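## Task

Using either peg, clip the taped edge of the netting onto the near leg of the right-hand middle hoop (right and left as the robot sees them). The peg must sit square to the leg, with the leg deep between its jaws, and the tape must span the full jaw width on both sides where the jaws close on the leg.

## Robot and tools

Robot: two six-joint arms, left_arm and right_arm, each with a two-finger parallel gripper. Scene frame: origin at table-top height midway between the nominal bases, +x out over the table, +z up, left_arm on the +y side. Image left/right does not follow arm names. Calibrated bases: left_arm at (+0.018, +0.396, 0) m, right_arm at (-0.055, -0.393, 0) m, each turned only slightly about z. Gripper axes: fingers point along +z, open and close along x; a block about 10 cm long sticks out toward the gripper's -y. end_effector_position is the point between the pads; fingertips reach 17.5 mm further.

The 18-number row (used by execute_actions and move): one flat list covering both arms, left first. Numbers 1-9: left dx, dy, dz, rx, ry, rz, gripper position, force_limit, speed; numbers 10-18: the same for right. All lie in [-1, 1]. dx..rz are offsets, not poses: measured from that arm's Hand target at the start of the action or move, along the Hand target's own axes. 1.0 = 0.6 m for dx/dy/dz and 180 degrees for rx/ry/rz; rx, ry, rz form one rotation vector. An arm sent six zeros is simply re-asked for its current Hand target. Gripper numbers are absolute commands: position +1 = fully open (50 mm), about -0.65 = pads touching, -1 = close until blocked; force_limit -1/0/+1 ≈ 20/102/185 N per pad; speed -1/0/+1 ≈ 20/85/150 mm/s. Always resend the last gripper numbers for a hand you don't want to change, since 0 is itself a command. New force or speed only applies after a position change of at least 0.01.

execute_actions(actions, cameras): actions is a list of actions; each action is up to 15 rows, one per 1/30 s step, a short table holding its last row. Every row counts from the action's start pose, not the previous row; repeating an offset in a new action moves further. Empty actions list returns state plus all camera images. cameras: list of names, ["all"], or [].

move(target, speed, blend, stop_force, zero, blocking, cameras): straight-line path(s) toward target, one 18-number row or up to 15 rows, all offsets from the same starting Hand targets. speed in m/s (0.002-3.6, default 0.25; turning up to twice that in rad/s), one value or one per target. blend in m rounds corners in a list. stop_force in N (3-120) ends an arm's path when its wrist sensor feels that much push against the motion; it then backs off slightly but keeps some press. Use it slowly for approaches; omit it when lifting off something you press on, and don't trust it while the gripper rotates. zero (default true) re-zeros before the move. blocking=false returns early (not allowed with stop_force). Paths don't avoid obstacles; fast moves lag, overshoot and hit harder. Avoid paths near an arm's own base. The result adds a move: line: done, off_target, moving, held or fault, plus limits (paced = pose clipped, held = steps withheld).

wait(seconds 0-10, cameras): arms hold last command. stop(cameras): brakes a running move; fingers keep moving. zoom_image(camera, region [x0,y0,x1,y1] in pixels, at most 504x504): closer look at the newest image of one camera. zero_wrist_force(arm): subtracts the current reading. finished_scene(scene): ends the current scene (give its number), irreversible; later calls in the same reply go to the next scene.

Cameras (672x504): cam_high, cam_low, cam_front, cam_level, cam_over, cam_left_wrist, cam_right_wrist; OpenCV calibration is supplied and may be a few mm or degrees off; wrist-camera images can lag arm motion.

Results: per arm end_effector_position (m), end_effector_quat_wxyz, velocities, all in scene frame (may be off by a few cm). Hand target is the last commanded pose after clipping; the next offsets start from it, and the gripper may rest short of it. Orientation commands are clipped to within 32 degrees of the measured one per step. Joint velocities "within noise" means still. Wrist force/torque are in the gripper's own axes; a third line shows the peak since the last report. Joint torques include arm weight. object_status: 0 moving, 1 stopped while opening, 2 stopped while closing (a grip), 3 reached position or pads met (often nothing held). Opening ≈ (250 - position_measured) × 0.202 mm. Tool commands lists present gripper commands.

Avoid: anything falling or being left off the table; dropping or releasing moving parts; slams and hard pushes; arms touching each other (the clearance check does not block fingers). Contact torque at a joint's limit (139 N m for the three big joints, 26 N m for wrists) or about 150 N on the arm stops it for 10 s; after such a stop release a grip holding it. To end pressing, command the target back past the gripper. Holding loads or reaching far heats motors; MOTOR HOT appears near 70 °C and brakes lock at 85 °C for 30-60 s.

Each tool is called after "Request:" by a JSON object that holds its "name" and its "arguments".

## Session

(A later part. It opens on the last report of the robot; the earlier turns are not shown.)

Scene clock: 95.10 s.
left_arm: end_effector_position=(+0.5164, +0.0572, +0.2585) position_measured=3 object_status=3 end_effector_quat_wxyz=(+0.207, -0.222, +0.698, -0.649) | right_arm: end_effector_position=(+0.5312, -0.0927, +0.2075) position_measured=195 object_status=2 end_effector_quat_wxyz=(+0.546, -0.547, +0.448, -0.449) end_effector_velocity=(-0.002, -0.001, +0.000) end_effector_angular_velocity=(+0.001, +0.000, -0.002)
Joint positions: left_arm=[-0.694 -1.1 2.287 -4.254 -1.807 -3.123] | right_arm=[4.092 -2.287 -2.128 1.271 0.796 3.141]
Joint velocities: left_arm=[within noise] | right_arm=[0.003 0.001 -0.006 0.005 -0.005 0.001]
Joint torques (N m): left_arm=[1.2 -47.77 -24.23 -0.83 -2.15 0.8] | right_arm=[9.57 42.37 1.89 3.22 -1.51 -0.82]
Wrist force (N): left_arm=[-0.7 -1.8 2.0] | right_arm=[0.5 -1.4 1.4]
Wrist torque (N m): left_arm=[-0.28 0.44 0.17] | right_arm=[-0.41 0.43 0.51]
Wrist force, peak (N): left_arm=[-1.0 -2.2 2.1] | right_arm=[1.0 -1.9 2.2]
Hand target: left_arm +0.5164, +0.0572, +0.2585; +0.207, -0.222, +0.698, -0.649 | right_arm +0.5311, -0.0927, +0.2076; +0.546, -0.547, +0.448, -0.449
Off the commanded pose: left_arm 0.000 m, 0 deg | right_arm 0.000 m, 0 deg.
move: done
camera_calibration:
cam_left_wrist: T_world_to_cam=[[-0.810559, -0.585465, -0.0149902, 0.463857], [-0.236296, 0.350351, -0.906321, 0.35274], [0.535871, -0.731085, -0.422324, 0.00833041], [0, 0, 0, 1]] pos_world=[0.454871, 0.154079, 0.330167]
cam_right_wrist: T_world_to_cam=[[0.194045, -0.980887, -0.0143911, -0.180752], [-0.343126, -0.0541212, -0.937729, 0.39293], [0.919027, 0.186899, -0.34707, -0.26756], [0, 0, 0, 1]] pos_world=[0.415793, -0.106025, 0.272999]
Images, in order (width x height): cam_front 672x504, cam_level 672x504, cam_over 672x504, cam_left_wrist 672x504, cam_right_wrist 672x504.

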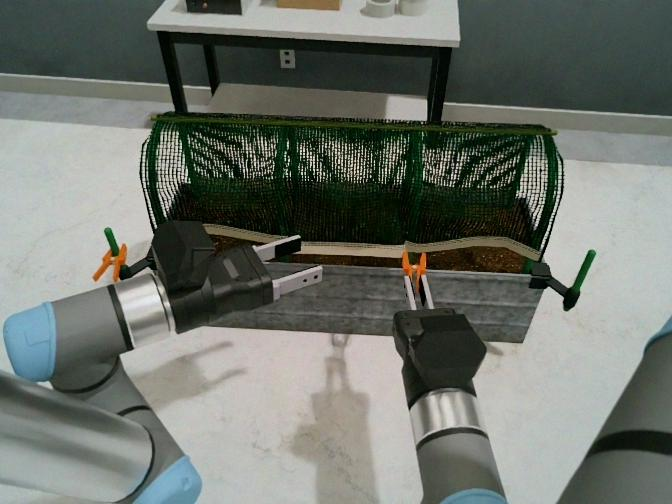

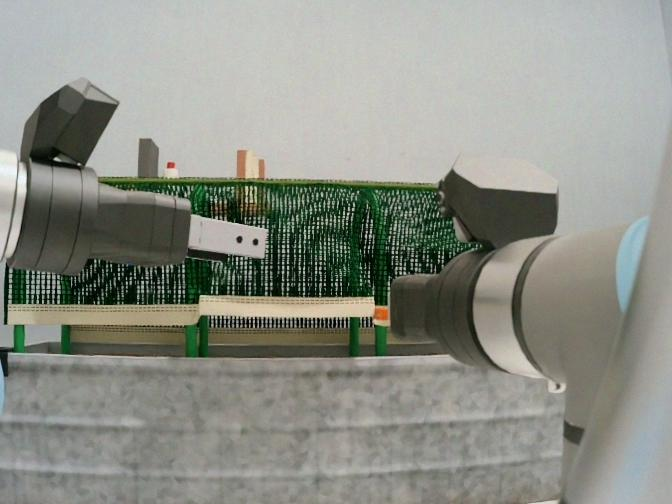

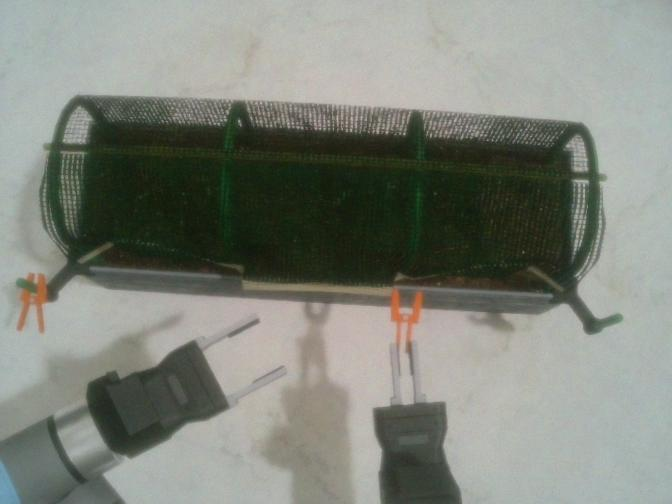

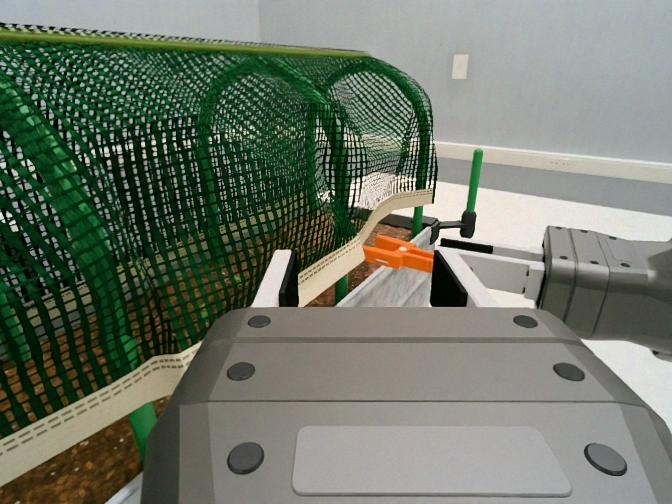

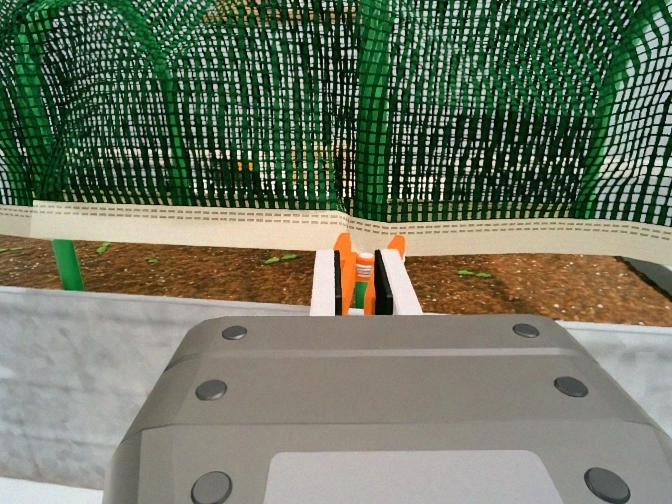

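Request:
{"name": "move", "arguments": {"target": [0, 0, 0, 0, 0, 0, 1, 1, 1, -0.00255, 0, 0.0171, 0, 0, 0, -0.98, -0.6, -1], "speed": 0.04, "cameras": ["cam_front", "cam_level", "cam_over", "cam_left_wrist", "cam_right_wrist"]}}

Request:
{"name": "zoom_image", "arguments": {"camera": "cam_right_wrist", "region": [310, 160, 430, 280]}}

Request:
{"name": "zoom_image", "arguments": {"camera": "cam_over", "region": [360, 240, 460, 370]}}

Request:
{"name": "zoom_image", "arguments": {"camera": "cam_level", "region": [350, 280, 410, 360]}}

Request:
{"name": "zoom_image", "arguments": {"camera": "cam_left_wrist", "region": [280, 160, 480, 310]}}

Request:
{"name": "zoom_image", "arguments": {"camera": "cam_front", "region": [360, 220, 460, 330]}}

Scene clock: 99.27 s.
left_arm: end_effector_position=(+0.5164, +0.0572, +0.2585) position_measured=3 object_status=3 end_effector_quat_wxyz=(+0.207, -0.222, +0.698, -0.649) | right_arm: end_effector_position=(+0.5410, -0.0892, +0.2075) position_measured=195 object_status=2 end_effector_quat_wxyz=(+0.546, -0.547, +0.448, -0.449)
Joint positions: left_arm=[-0.694 -1.1 2.287 -4.254 -1.807 -3.123] | right_arm=[4.076 -2.295 -2.099 1.251 0.811 3.141]
Joint torques (N m): left_arm=[0.7 -47.63 -24.58 -0.83 -2.2 1.21] | right_arm=[8.33 41.45 0.43 3.32 -1.34 -1.09]
Wrist force (N): left_arm=[-0.9 -1.7 2.0] | right_arm=[0.5 -1.8 1.7]
Wrist torque (N m): left_arm=[-0.26 0.47 0.17] | right_arm=[-0.46 0.43 0.52]
Wrist force, peak (N): left_arm=[-0.8 -2.1 2.3] | right_arm=[1.2 -2.0 1.9]
Hand target: left_arm +0.5164, +0.0572, +0.2585; +0.207, -0.222, +0.698, -0.649 | right_arm +0.5409, -0.0892, +0.2076; +0.546, -0.547, +0.448, -0.449
Off the commanded pose: left_arm 0.000 m, 0 deg | right_arm 0.000 m, 0 deg.
move: done
camera_calibration:
cam_left_wrist: T_world_to_cam=[[-0.810559, -0.585465, -0.0149902, 0.463857], [-0.236296, 0.350351, -0.906321, 0.35274], [0.535871, -0.731085, -0.422324, 0.00833041], [0, 0, 0, 1]] pos_world=[0.454871, 0.154079, 0.330167]
cam_right_wrist: T_world_to_cam=[[0.194135, -0.980869, -0.0144263, -0.179247], [-0.343121, -0.0541191, -0.937731, 0.396481], [0.91901, 0.186996, -0.347063, -0.277205], [0, 0, 0, 1]] pos_world=[0.425593, -0.102525, 0.272999]
Images, in order (width x height): cam_front 672x504, cam_level 672x504, cam_over 672x504, cam_left_wrist 672x504, cam_right_wrist 672x504.

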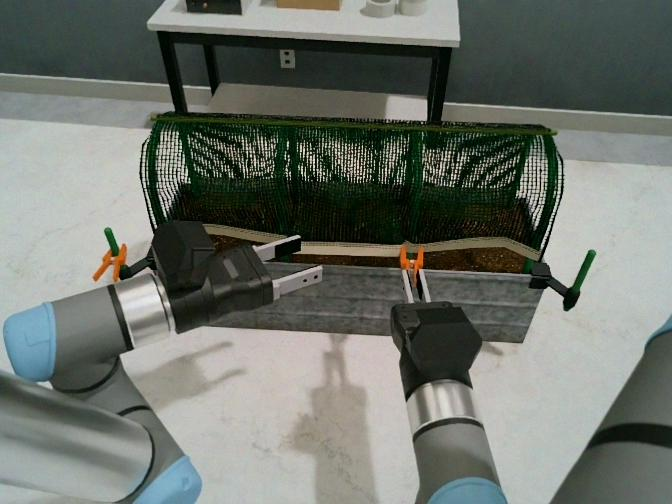

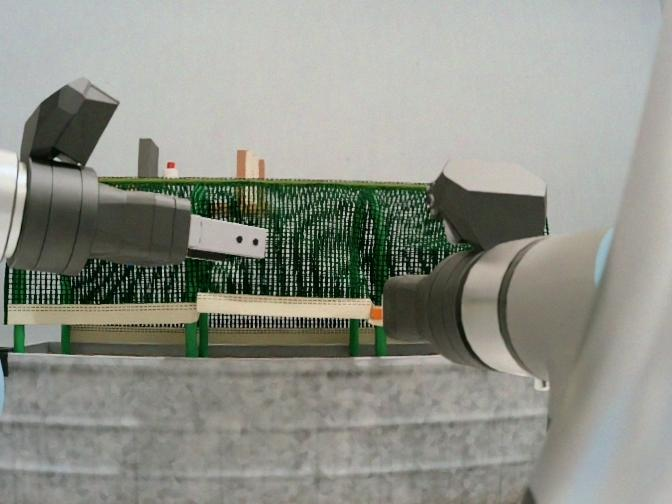

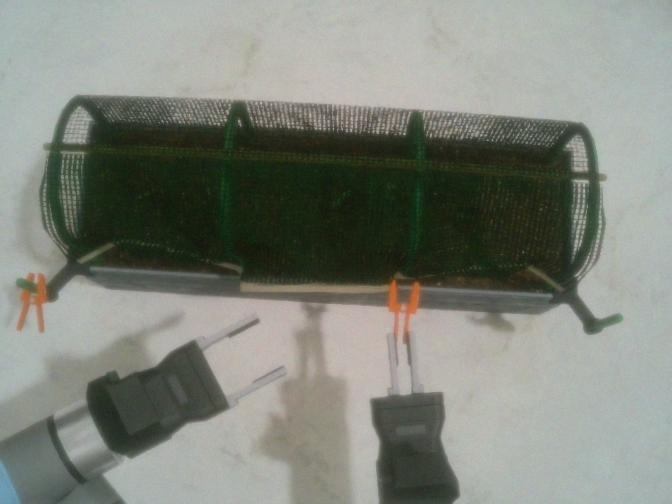

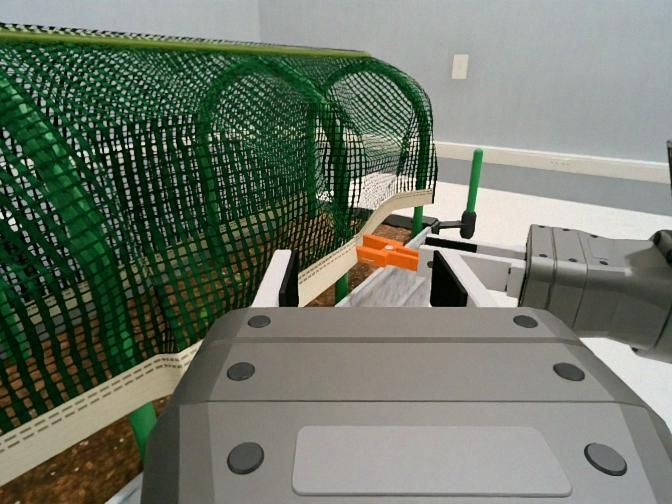

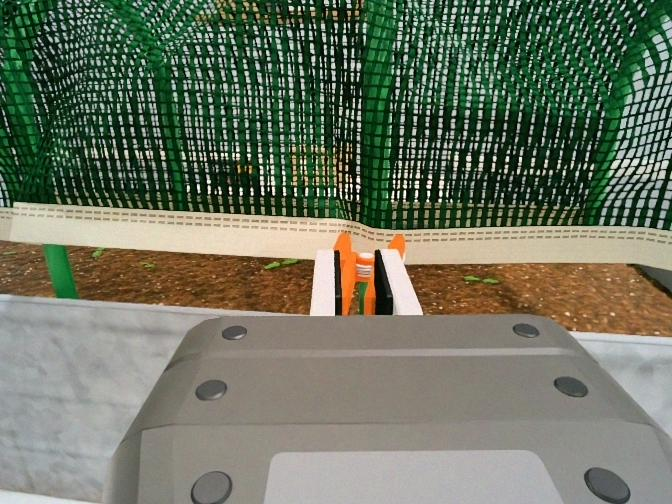

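Scaled by 4.200 from the camera's 672x504 image, which has a finer 960x720 frame.

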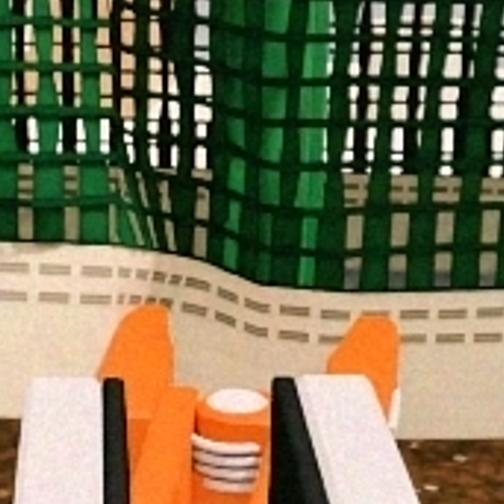

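Scaled by 3.877 from the camera's 672x504 image, which has a finer 960x720 frame.

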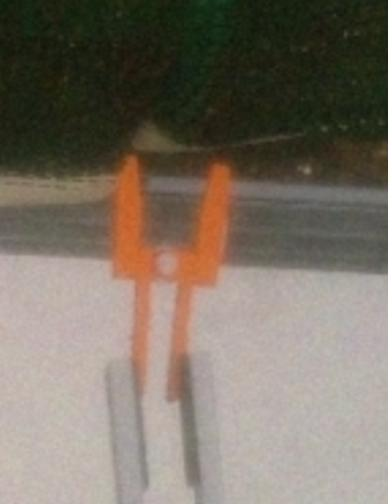

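Scaled by 6.300 from the camera's 672x504 image, which has a finer 960x720 frame.

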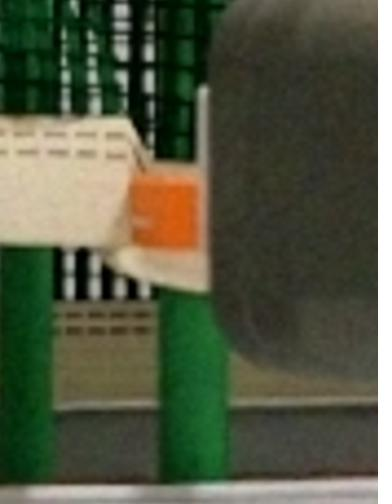

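Scaled by 2.520 from the camera's 672x504 image, which has a finer 960x720 frame.

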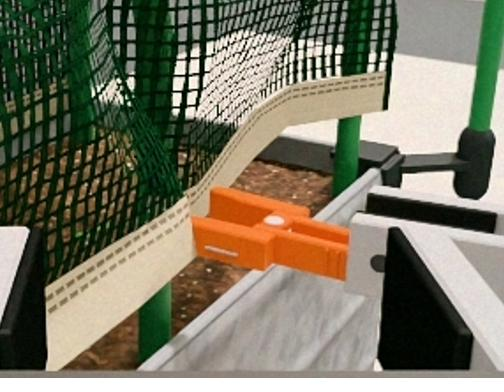

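Scaled by 4.582 from the camera's 672x504 image, which has a finer 960x720 frame.

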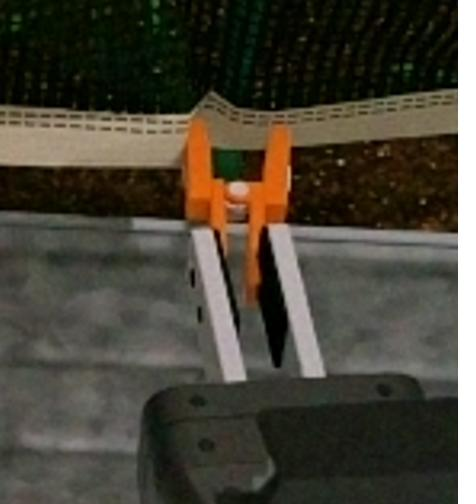

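Request:
{"name": "zoom_image", "arguments": {"camera": "cam_right_wrist", "region": [300, 20, 460, 320]}}

Request:
{"name": "zoom_image", "arguments": {"camera": "cam_front", "region": [390, 230, 430, 270]}}

Request:
{"name": "zoom_image", "arguments": {"camera": "cam_over", "region": [380, 250, 430, 310]}}

Scaled by 1.680 from the camera's 672x504 image, which has a finer 960x720 frame.

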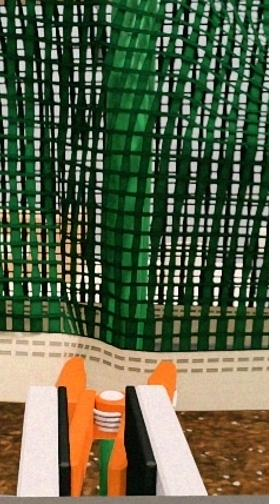

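Scaled by 12.600 from the camera's 672x504 image, which has a finer 960x720 frame.

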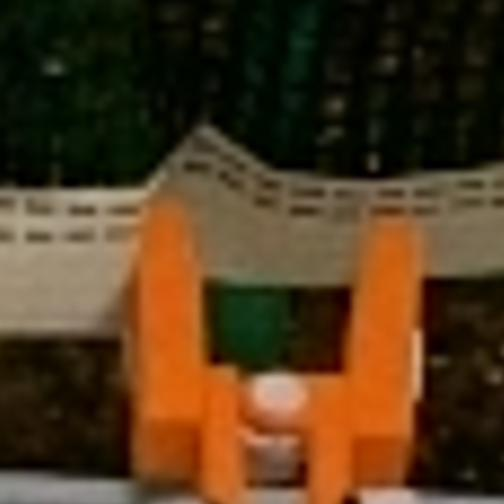

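Scaled by 8.400 from the camera's 672x504 image, which has a finer 960x720 frame.

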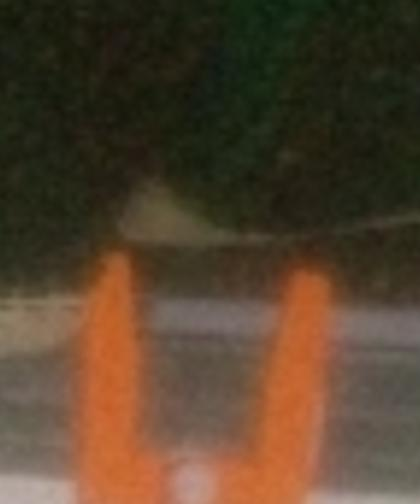

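Request:
{"name": "move", "arguments": {"target": [0, 0, 0, 0, 0, 0, 1, 1, 1, 0.0021, 0, 0.0215, 0, 0, 0, -0.98, -0.6, -1], "speed": 0.04, "cameras": ["cam_front", "cam_level", "cam_over", "cam_left_wrist", "cam_right_wrist"]}}

Request:
{"name": "zoom_image", "arguments": {"camera": "cam_right_wrist", "region": [310, 160, 430, 280]}}

Request:
{"name": "zoom_image", "arguments": {"camera": "cam_over", "region": [380, 240, 440, 310]}}

Request:
{"name": "zoom_image", "arguments": {"camera": "cam_level", "region": [350, 280, 410, 360]}}

Request:
{"name": "zoom_image", "arguments": {"camera": "cam_left_wrist", "region": [320, 200, 420, 300]}}

Request:
{"name": "zoom_image", "arguments": {"camera": "cam_front", "region": [380, 220, 440, 280]}}

Scene clock: 106.00 s.
left_arm: end_effector_position=(+0.5164, +0.0572, +0.2585) position_measured=3 object_status=3 end_effector_quat_wxyz=(+0.207, -0.222, +0.698, -0.649) | right_arm: end_effector_position=(+0.5539, -0.0880, +0.2075) position_measured=195 object_status=2 end_effector_quat_wxyz=(+0.546, -0.547, +0.448, -0.449) end_effector_velocity=(-0.002, -0.001, +0.000) end_effector_angular_velocity=(+0.000, -0.001, -0.003)
Joint positions: left_arm=[-0.694 -1.1 2.287 -4.254 -1.807 -3.123] | right_arm=[4.053 -2.306 -2.066 1.228 0.835 3.141]
Joint velocities: left_arm=[within noise] | right_arm=[0.003 0.001 -0.005 0.005 -0.006 -0.001]
Joint torques (N m): left_arm=[1.46 -48.64 -23.92 -0.74 -1.93 1.42] | right_arm=[9.72 43.61 1.28 3.51 -0.96 -1.13]
Wrist force (N): left_arm=[-0.8 -2.1 1.9] | right_arm=[0.7 -2.0 1.9]
Wrist torque (N m): left_arm=[-0.33 0.46 0.17] | right_arm=[-0.49 0.40 0.52]
Wrist force, peak (N): left_arm=[-0.8 -2.0 2.3] | right_arm=[0.8 -1.9 2.2]
Hand target: left_arm +0.5164, +0.0572, +0.2585; +0.207, -0.222, +0.698, -0.649 | right_arm +0.5538, -0.0879, +0.2076; +0.546, -0.547, +0.448, -0.449
Off the commanded pose: left_arm 0.000 m, 0 deg | right_arm 0.000 m, 0 deg.
move: done
camera_calibration:
cam_left_wrist: T_world_to_cam=[[-0.810559, -0.585465, -0.0149902, 0.463857], [-0.236296, 0.350351, -0.906321, 0.35274], [0.535871, -0.731085, -0.422324, 0.00833041], [0, 0, 0, 1]] pos_world=[0.454871, 0.154079, 0.330167]
cam_right_wrist: T_world_to_cam=[[0.194045, -0.980887, -0.0143911, -0.180449], [-0.343126, -0.0541212, -0.937729, 0.400979], [0.919027, 0.186899, -0.34707, -0.289319], [0, 0, 0, 1]] pos_world=[0.438493, -0.101225, 0.272999]
Images, in order (width x height): cam_front 672x504, cam_level 672x504, cam_over 672x504, cam_left_wrist 672x504, cam_right_wrist 672x504.

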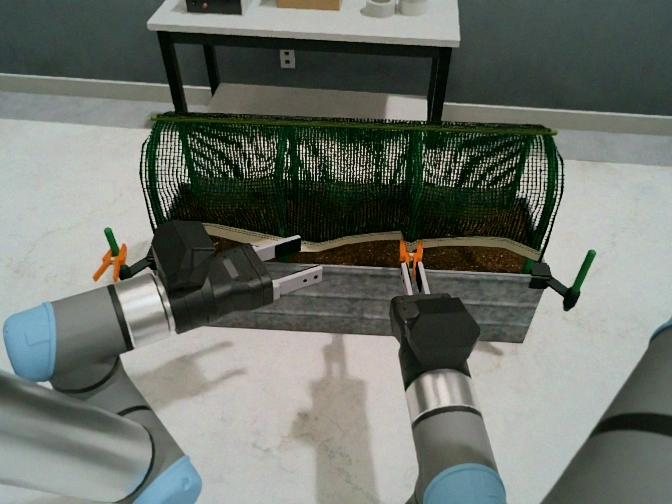

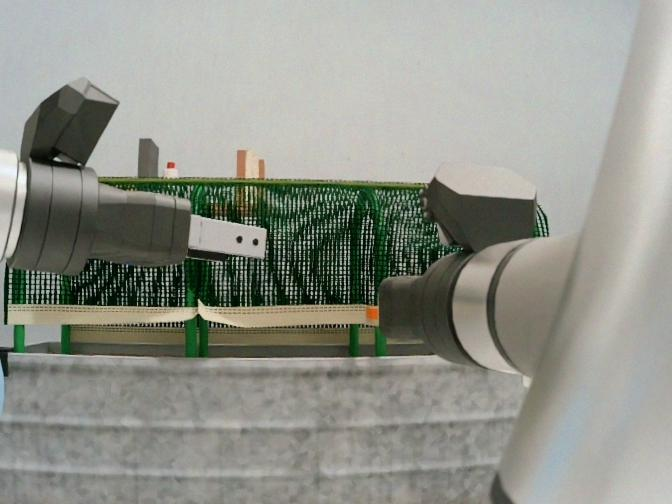

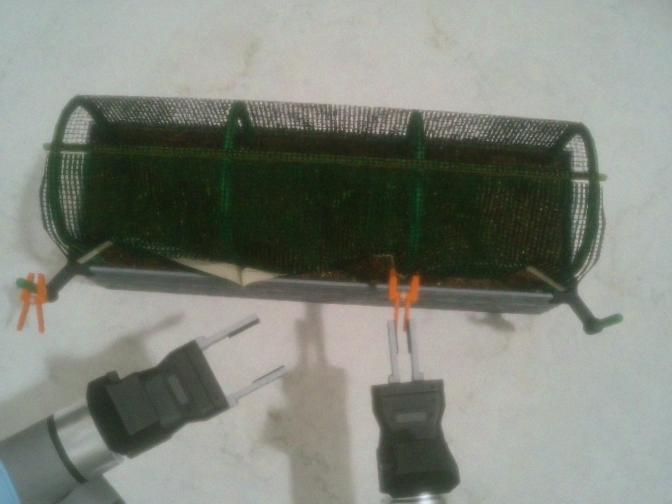

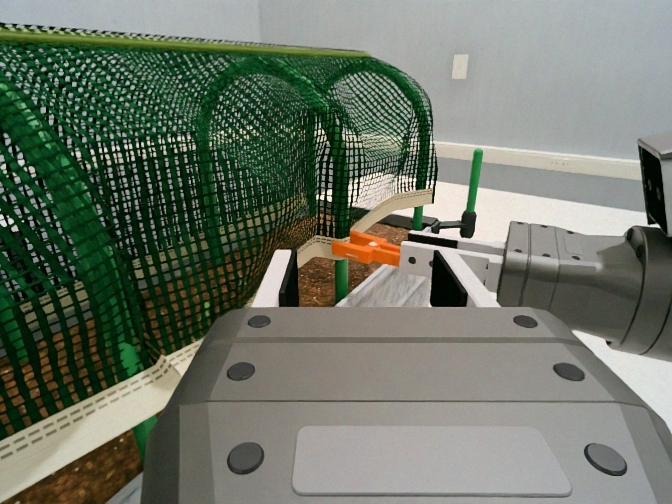

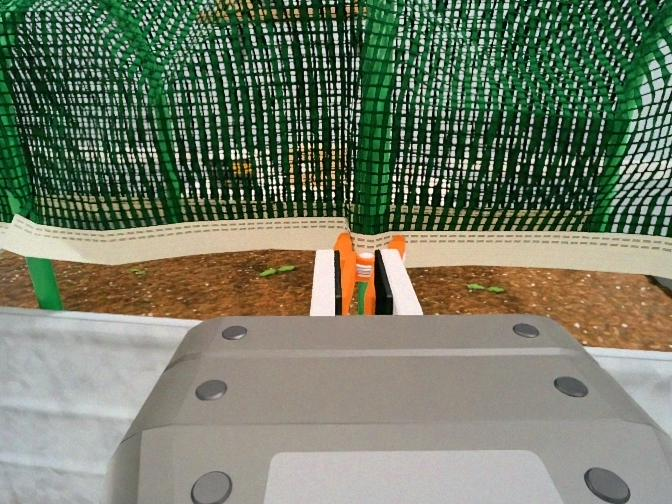

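Scaled by 4.200 from the camera's 672x504 image, which has a finer 960x720 frame.

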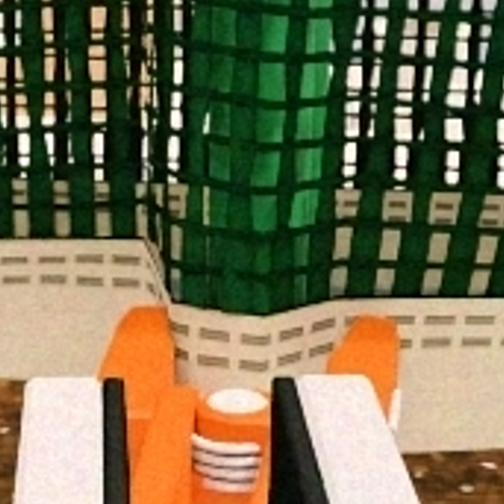

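Scaled by 7.200 from the camera's 672x504 image, which has a finer 960x720 frame.

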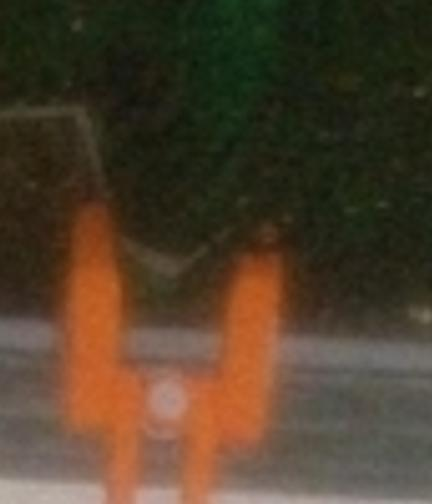

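Scaled by 6.300 from the camera's 672x504 image, which has a finer 960x720 frame.

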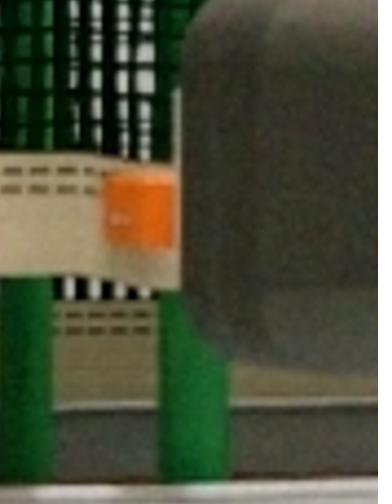

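Scaled by 5.040 from the camera's 672x504 image, which has a finer 960x720 frame.

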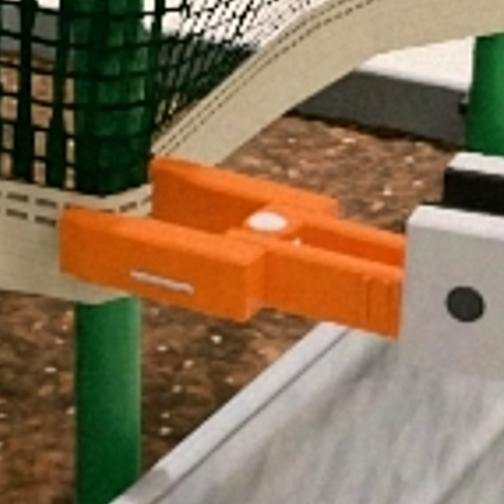

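Scaled by 8.400 from the camera's 672x504 image, which has a finer 960x720 frame.

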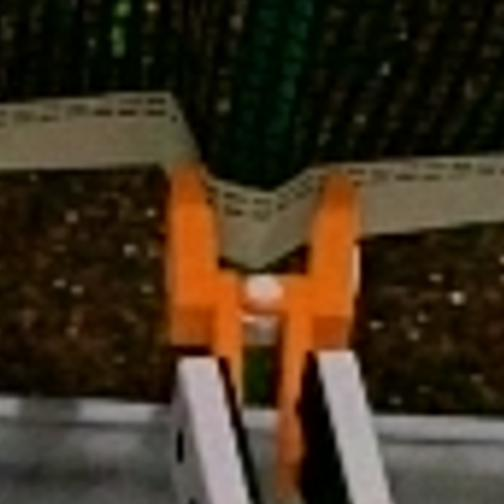

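Request:
{"name": "move", "arguments": {"target": [0, 0, 0, 0, 0, 0, 1, 1, 1, 0.0024, 0.0025, 0.0199, 0, 0, 0, -0.98, -0.6, -1], "speed": 0.04, "cameras": ["cam_front", "cam_level", "cam_over", "cam_left_wrist", "cam_right_wrist"]}}

Request:
{"name": "zoom_image", "arguments": {"camera": "cam_right_wrist", "region": [310, 160, 430, 280]}}

Request:
{"name": "zoom_image", "arguments": {"camera": "cam_over", "region": [380, 240, 440, 310]}}

Request:
{"name": "zoom_image", "arguments": {"camera": "cam_level", "region": [350, 280, 410, 360]}}

Request:
{"name": "zoom_image", "arguments": {"camera": "cam_left_wrist", "region": [320, 200, 420, 300]}}

Request:
{"name": "zoom_image", "arguments": {"camera": "cam_front", "region": [380, 220, 440, 280]}}

Scene clock: 111.20 s.
left_arm: end_effector_position=(+0.5164, +0.0572, +0.2585) position_measured=3 object_status=3 end_effector_quat_wxyz=(+0.207, -0.222, +0.698, -0.649) | right_arm: end_effector_position=(+0.5659, -0.0870, +0.2060) position_measured=195 object_status=2 end_effector_quat_wxyz=(+0.546, -0.547, +0.448, -0.449) end_effector_velocity=(-0.002, -0.001, -0.001) end_effector_angular_velocity=(-0.002, +0.001, -0.002)
Joint positions: left_arm=[-0.694 -1.1 2.287 -4.254 -1.807 -3.123] | right_arm=[4.031 -2.319 -2.034 1.21 0.856 3.141]
Joint velocities: left_arm=[within noise] | right_arm=[0.002 0.001 -0.005 0.003 -0.004 -0.001]
Joint torques (N m): left_arm=[2.01 -47.57 -24.43 -0.68 -2.25 1.12] | right_arm=[10.85 46.35 2.3 3.28 -1.63 -1.25]
Wrist force (N): left_arm=[-0.7 -1.8 2.0] | right_arm=[0.1 -2.5 -1.3]
Wrist torque (N m): left_arm=[-0.30 0.43 0.17] | right_arm=[-0.54 0.42 0.53]
Wrist force, peak (N): left_arm=[-0.9 -2.1 2.2] | right_arm=[0.2 -2.3 -2.9]
Hand target: left_arm +0.5164, +0.0572, +0.2585; +0.207, -0.222, +0.698, -0.649 | right_arm +0.5657, -0.0870, +0.2061; +0.546, -0.547, +0.448, -0.449
Off the commanded pose: left_arm 0.000 m, 0 deg | right_arm 0.000 m, 0 deg.
move: done
camera_calibration:
cam_left_wrist: T_world_to_cam=[[-0.810559, -0.585465, -0.0149902, 0.463857], [-0.236296, 0.350351, -0.906321, 0.35274], [0.535871, -0.731085, -0.422324, 0.00833041], [0, 0, 0, 1]] pos_world=[0.454871, 0.154079, 0.330167]
cam_right_wrist: T_world_to_cam=[[0.194135, -0.980869, -0.0144263, -0.181945], [-0.343121, -0.0541191, -0.937731, 0.403737], [0.91901, 0.186996, -0.347063, -0.30102], [0, 0, 0, 1]] pos_world=[0.450493, -0.100325, 0.271499]
Images, in order (width x height): cam_front 672x504, cam_level 672x504, cam_over 672x504, cam_left_wrist 672x504, cam_right_wrist 672x504.

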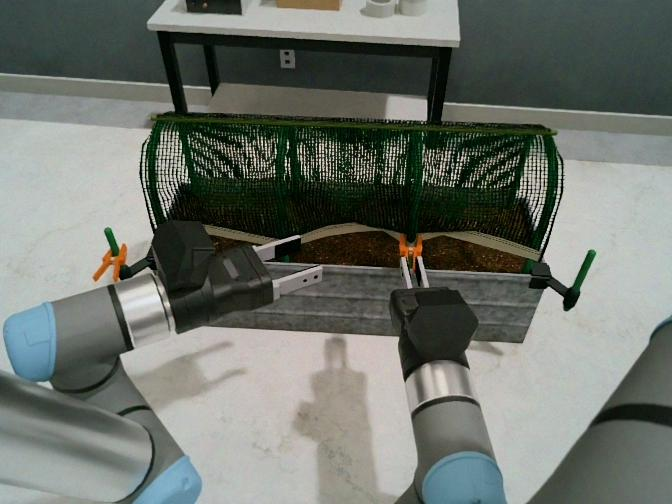

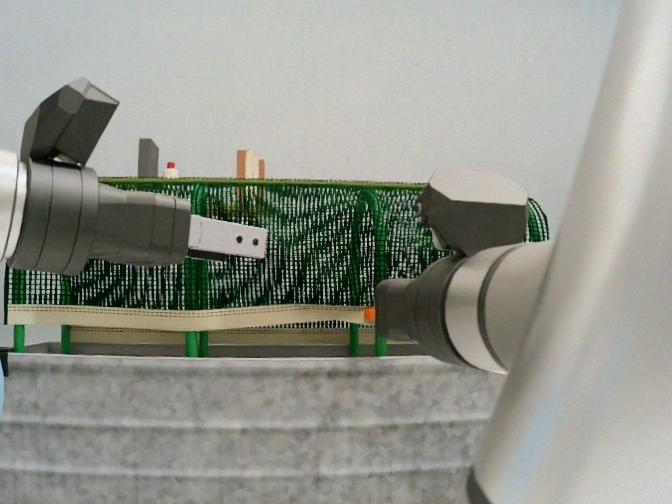

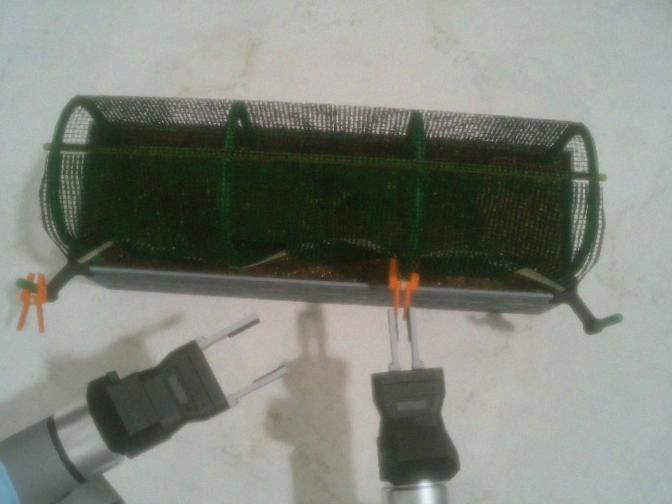

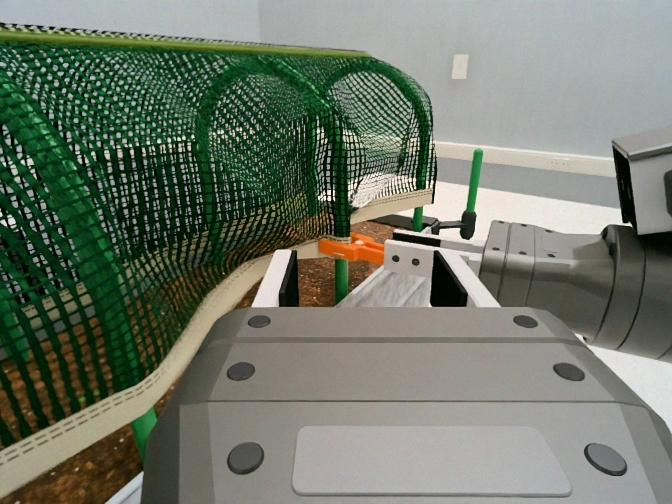

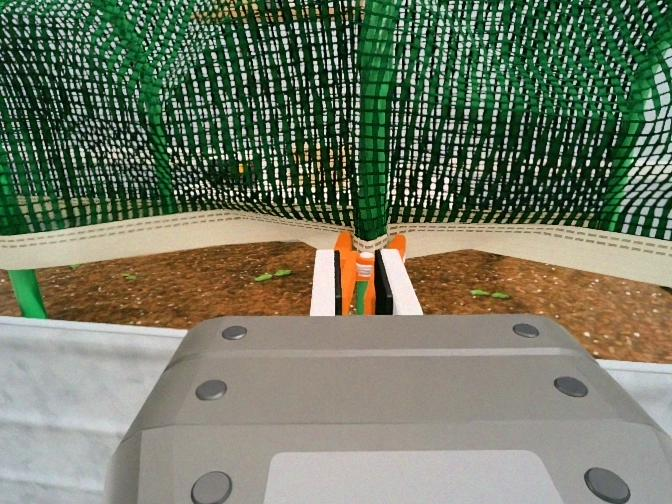

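Scaled by 4.200 from the camera's 672x504 image, which has a finer 960x720 frame.

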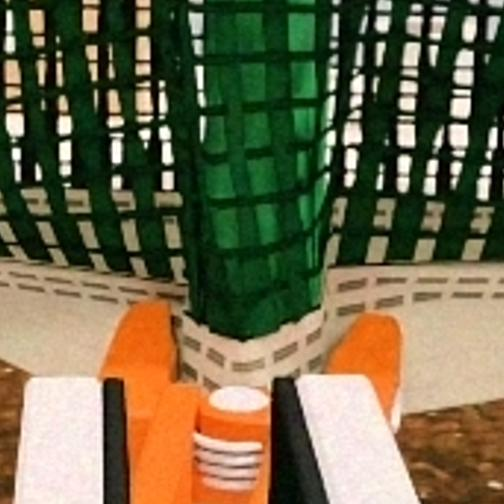

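Scaled by 7.200 from the camera's 672x504 image, which has a finer 960x720 frame.

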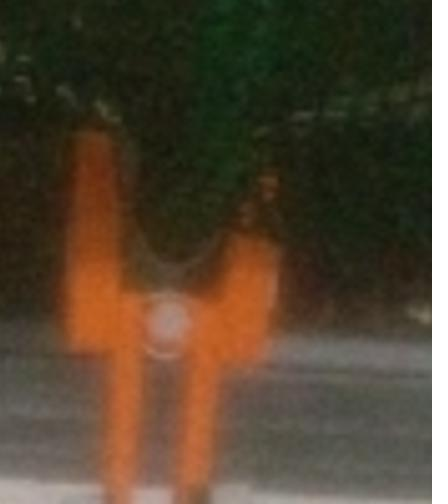

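Scaled by 6.300 from the camera's 672x504 image, which has a finer 960x720 frame.

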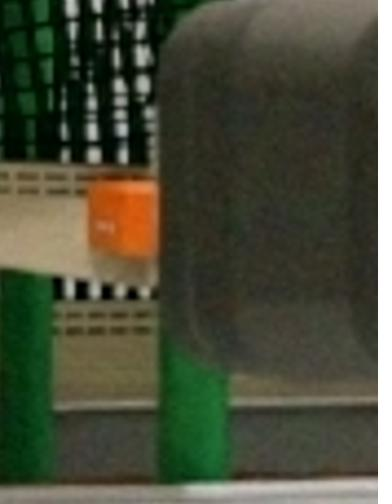

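Scaled by 5.040 from the camera's 672x504 image, which has a finer 960x720 frame.

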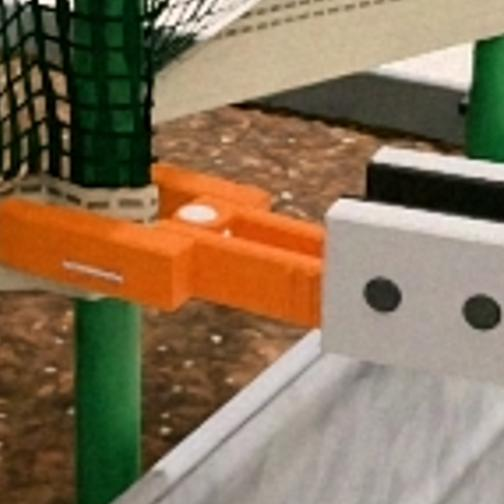

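Scaled by 8.400 from the camera's 672x504 image, which has a finer 960x720 frame.

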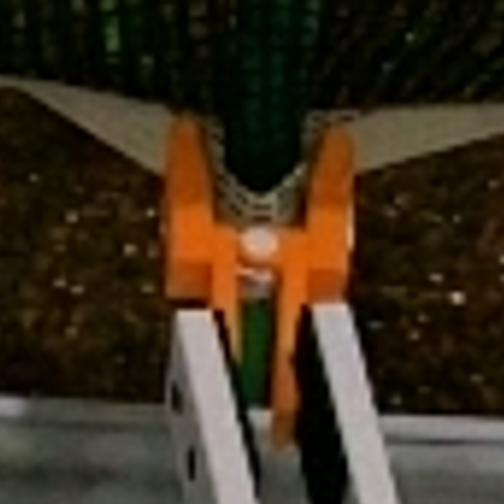

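Request:
{"name": "execute_actions", "arguments": {"actions": [[[0,0,0,0,0,0,1,1,1,0,0,0,0,0,0,-0.1,-0.6,-1]]], "cameras": ["cam_front", "cam_over", "cam_left_wrist", "cam_right_wrist"]}}

Request:
{"name": "zoom_image", "arguments": {"camera": "cam_right_wrist", "region": [310, 160, 430, 320]}}

Request:
{"name": "zoom_image", "arguments": {"camera": "cam_over", "region": [380, 240, 440, 340]}}

Request:
{"name": "zoom_image", "arguments": {"camera": "cam_left_wrist", "region": [320, 200, 420, 300]}}

Request:
{"name": "zoom_image", "arguments": {"camera": "cam_front", "region": [380, 220, 440, 280]}}

Scene clock: 118.17 s.
left_arm: end_effector_position=(+0.5164, +0.0572, +0.2585) position_measured=3 object_status=3 end_effector_quat_wxyz=(+0.207, -0.222, +0.698, -0.649) | right_arm: end_effector_position=(+0.5657, -0.0870, +0.2061) position_measured=167 object_status=3 end_effector_quat_wxyz=(+0.546, -0.547, +0.448, -0.449)
Joint positions: left_arm=[-0.694 -1.1 2.287 -4.254 -1.807 -3.123] | right_arm=[4.032 -2.319 -2.035 1.211 0.856 3.141]
Joint torques (N m): left_arm=[2.19 -46.84 -23.38 -0.79 -1.98 1.36] | right_arm=[9.55 47.65 2.85 3.19 -1.45 -1.21]
Wrist force (N): left_arm=[-0.7 -1.8 1.8] | right_arm=[0.7 -2.0 -2.3]
Wrist torque (N m): left_arm=[-0.28 0.44 0.17] | right_arm=[-0.50 0.44 0.54]
Wrist force, peak (N): left_arm=[-0.9 -2.1 2.2] | right_arm=[0.8 -2.7 -2.5]
Hand target: left_arm +0.5164, +0.0572, +0.2585; +0.207, -0.222, +0.698, -0.649 | right_arm +0.5657, -0.0870, +0.2061; +0.546, -0.547, +0.448, -0.449
Off the commanded pose: left_arm 0.000 m, 0 deg | right_arm 0.000 m, 0 deg.
camera_calibration:
cam_left_wrist: T_world_to_cam=[[-0.810559, -0.585465, -0.0149902, 0.463857], [-0.236296, 0.350351, -0.906321, 0.35274], [0.535871, -0.731085, -0.422324, 0.00833041], [0, 0, 0, 1]] pos_world=[0.454871, 0.154079, 0.330167]
cam_right_wrist: T_world_to_cam=[[0.194091, -0.980876, -0.014493, -0.181868], [-0.343017, -0.0540184, -0.937775, 0.403737], [0.919058, 0.186985, -0.346942, -0.300857], [0, 0, 0, 1]] pos_world=[0.450293, -0.100325, 0.271599]
Images, in order (width x height): cam_front 672x504, cam_over 672x504, cam_left_wrist 672x504, cam_right_wrist 672x504.

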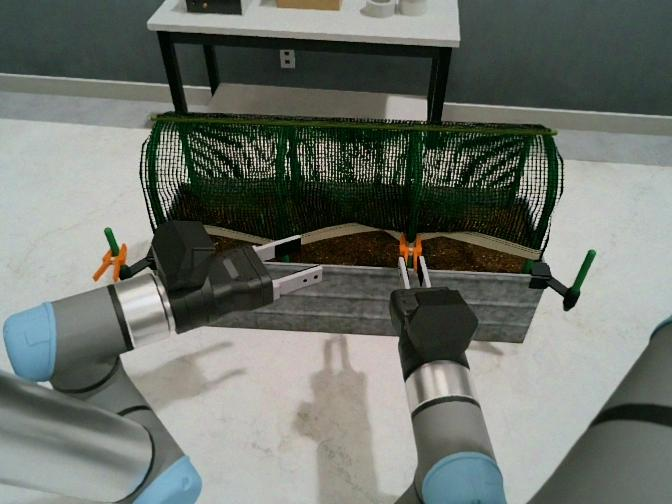

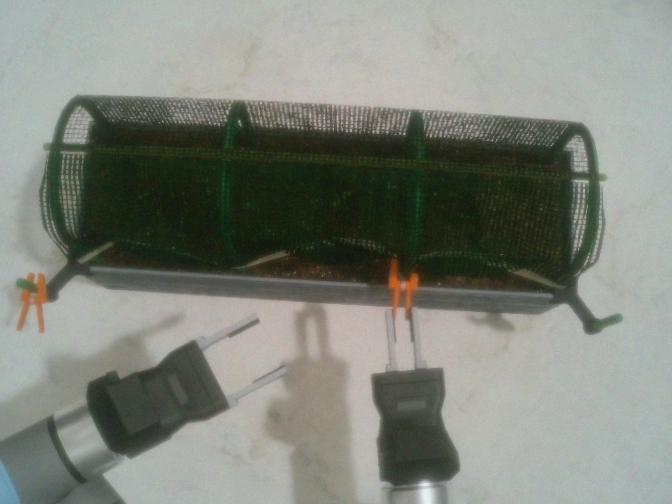

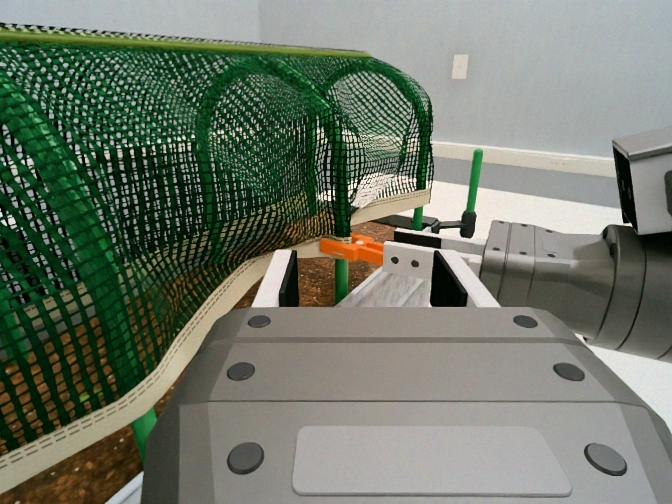

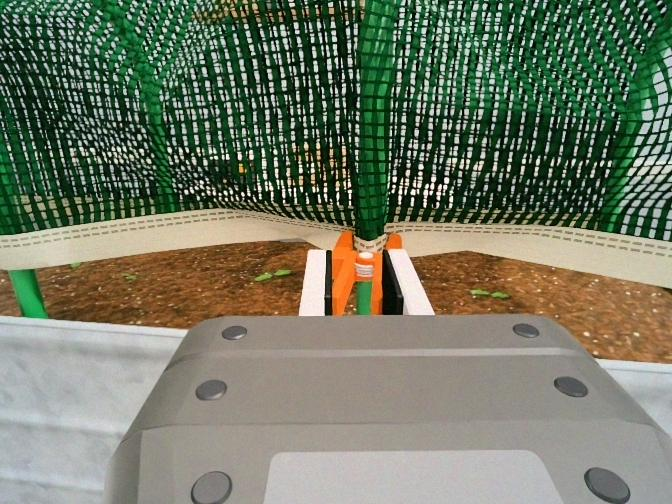

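Scaled by 3.150 from the camera's 672x504 image, which has a finer 960x720 frame.

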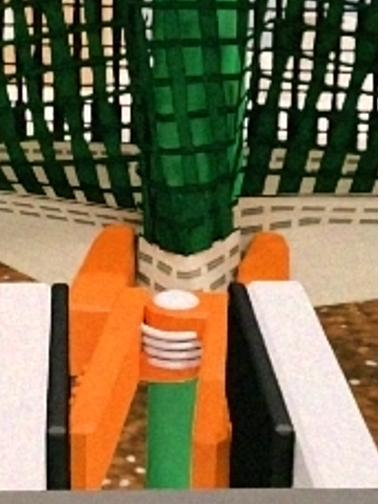

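Scaled by 5.040 from the camera's 672x504 image, which has a finer 960x720 frame.

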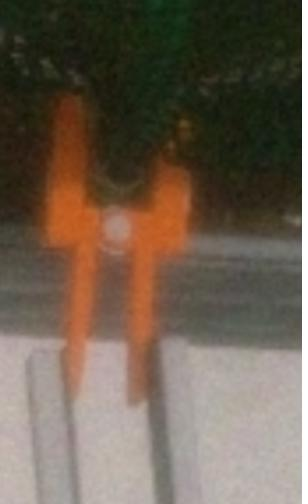

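Scaled by 5.040 from the camera's 672x504 image, which has a finer 960x720 frame.

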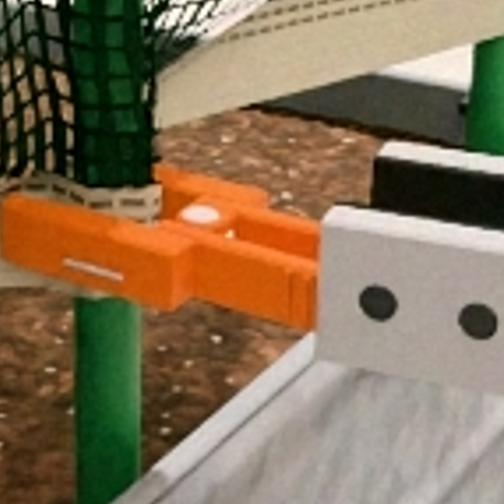

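Scaled by 8.400 from the camera's 672x504 image, which has a finer 960x720 frame.

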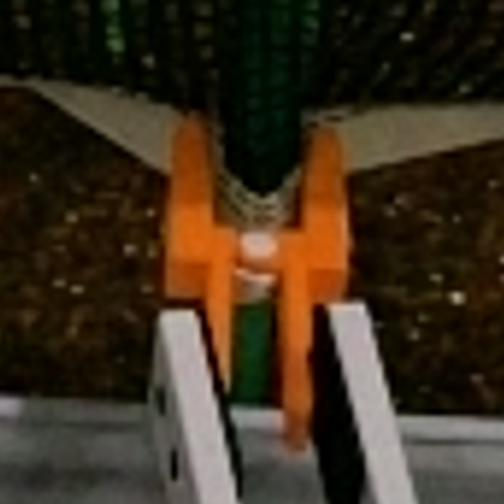

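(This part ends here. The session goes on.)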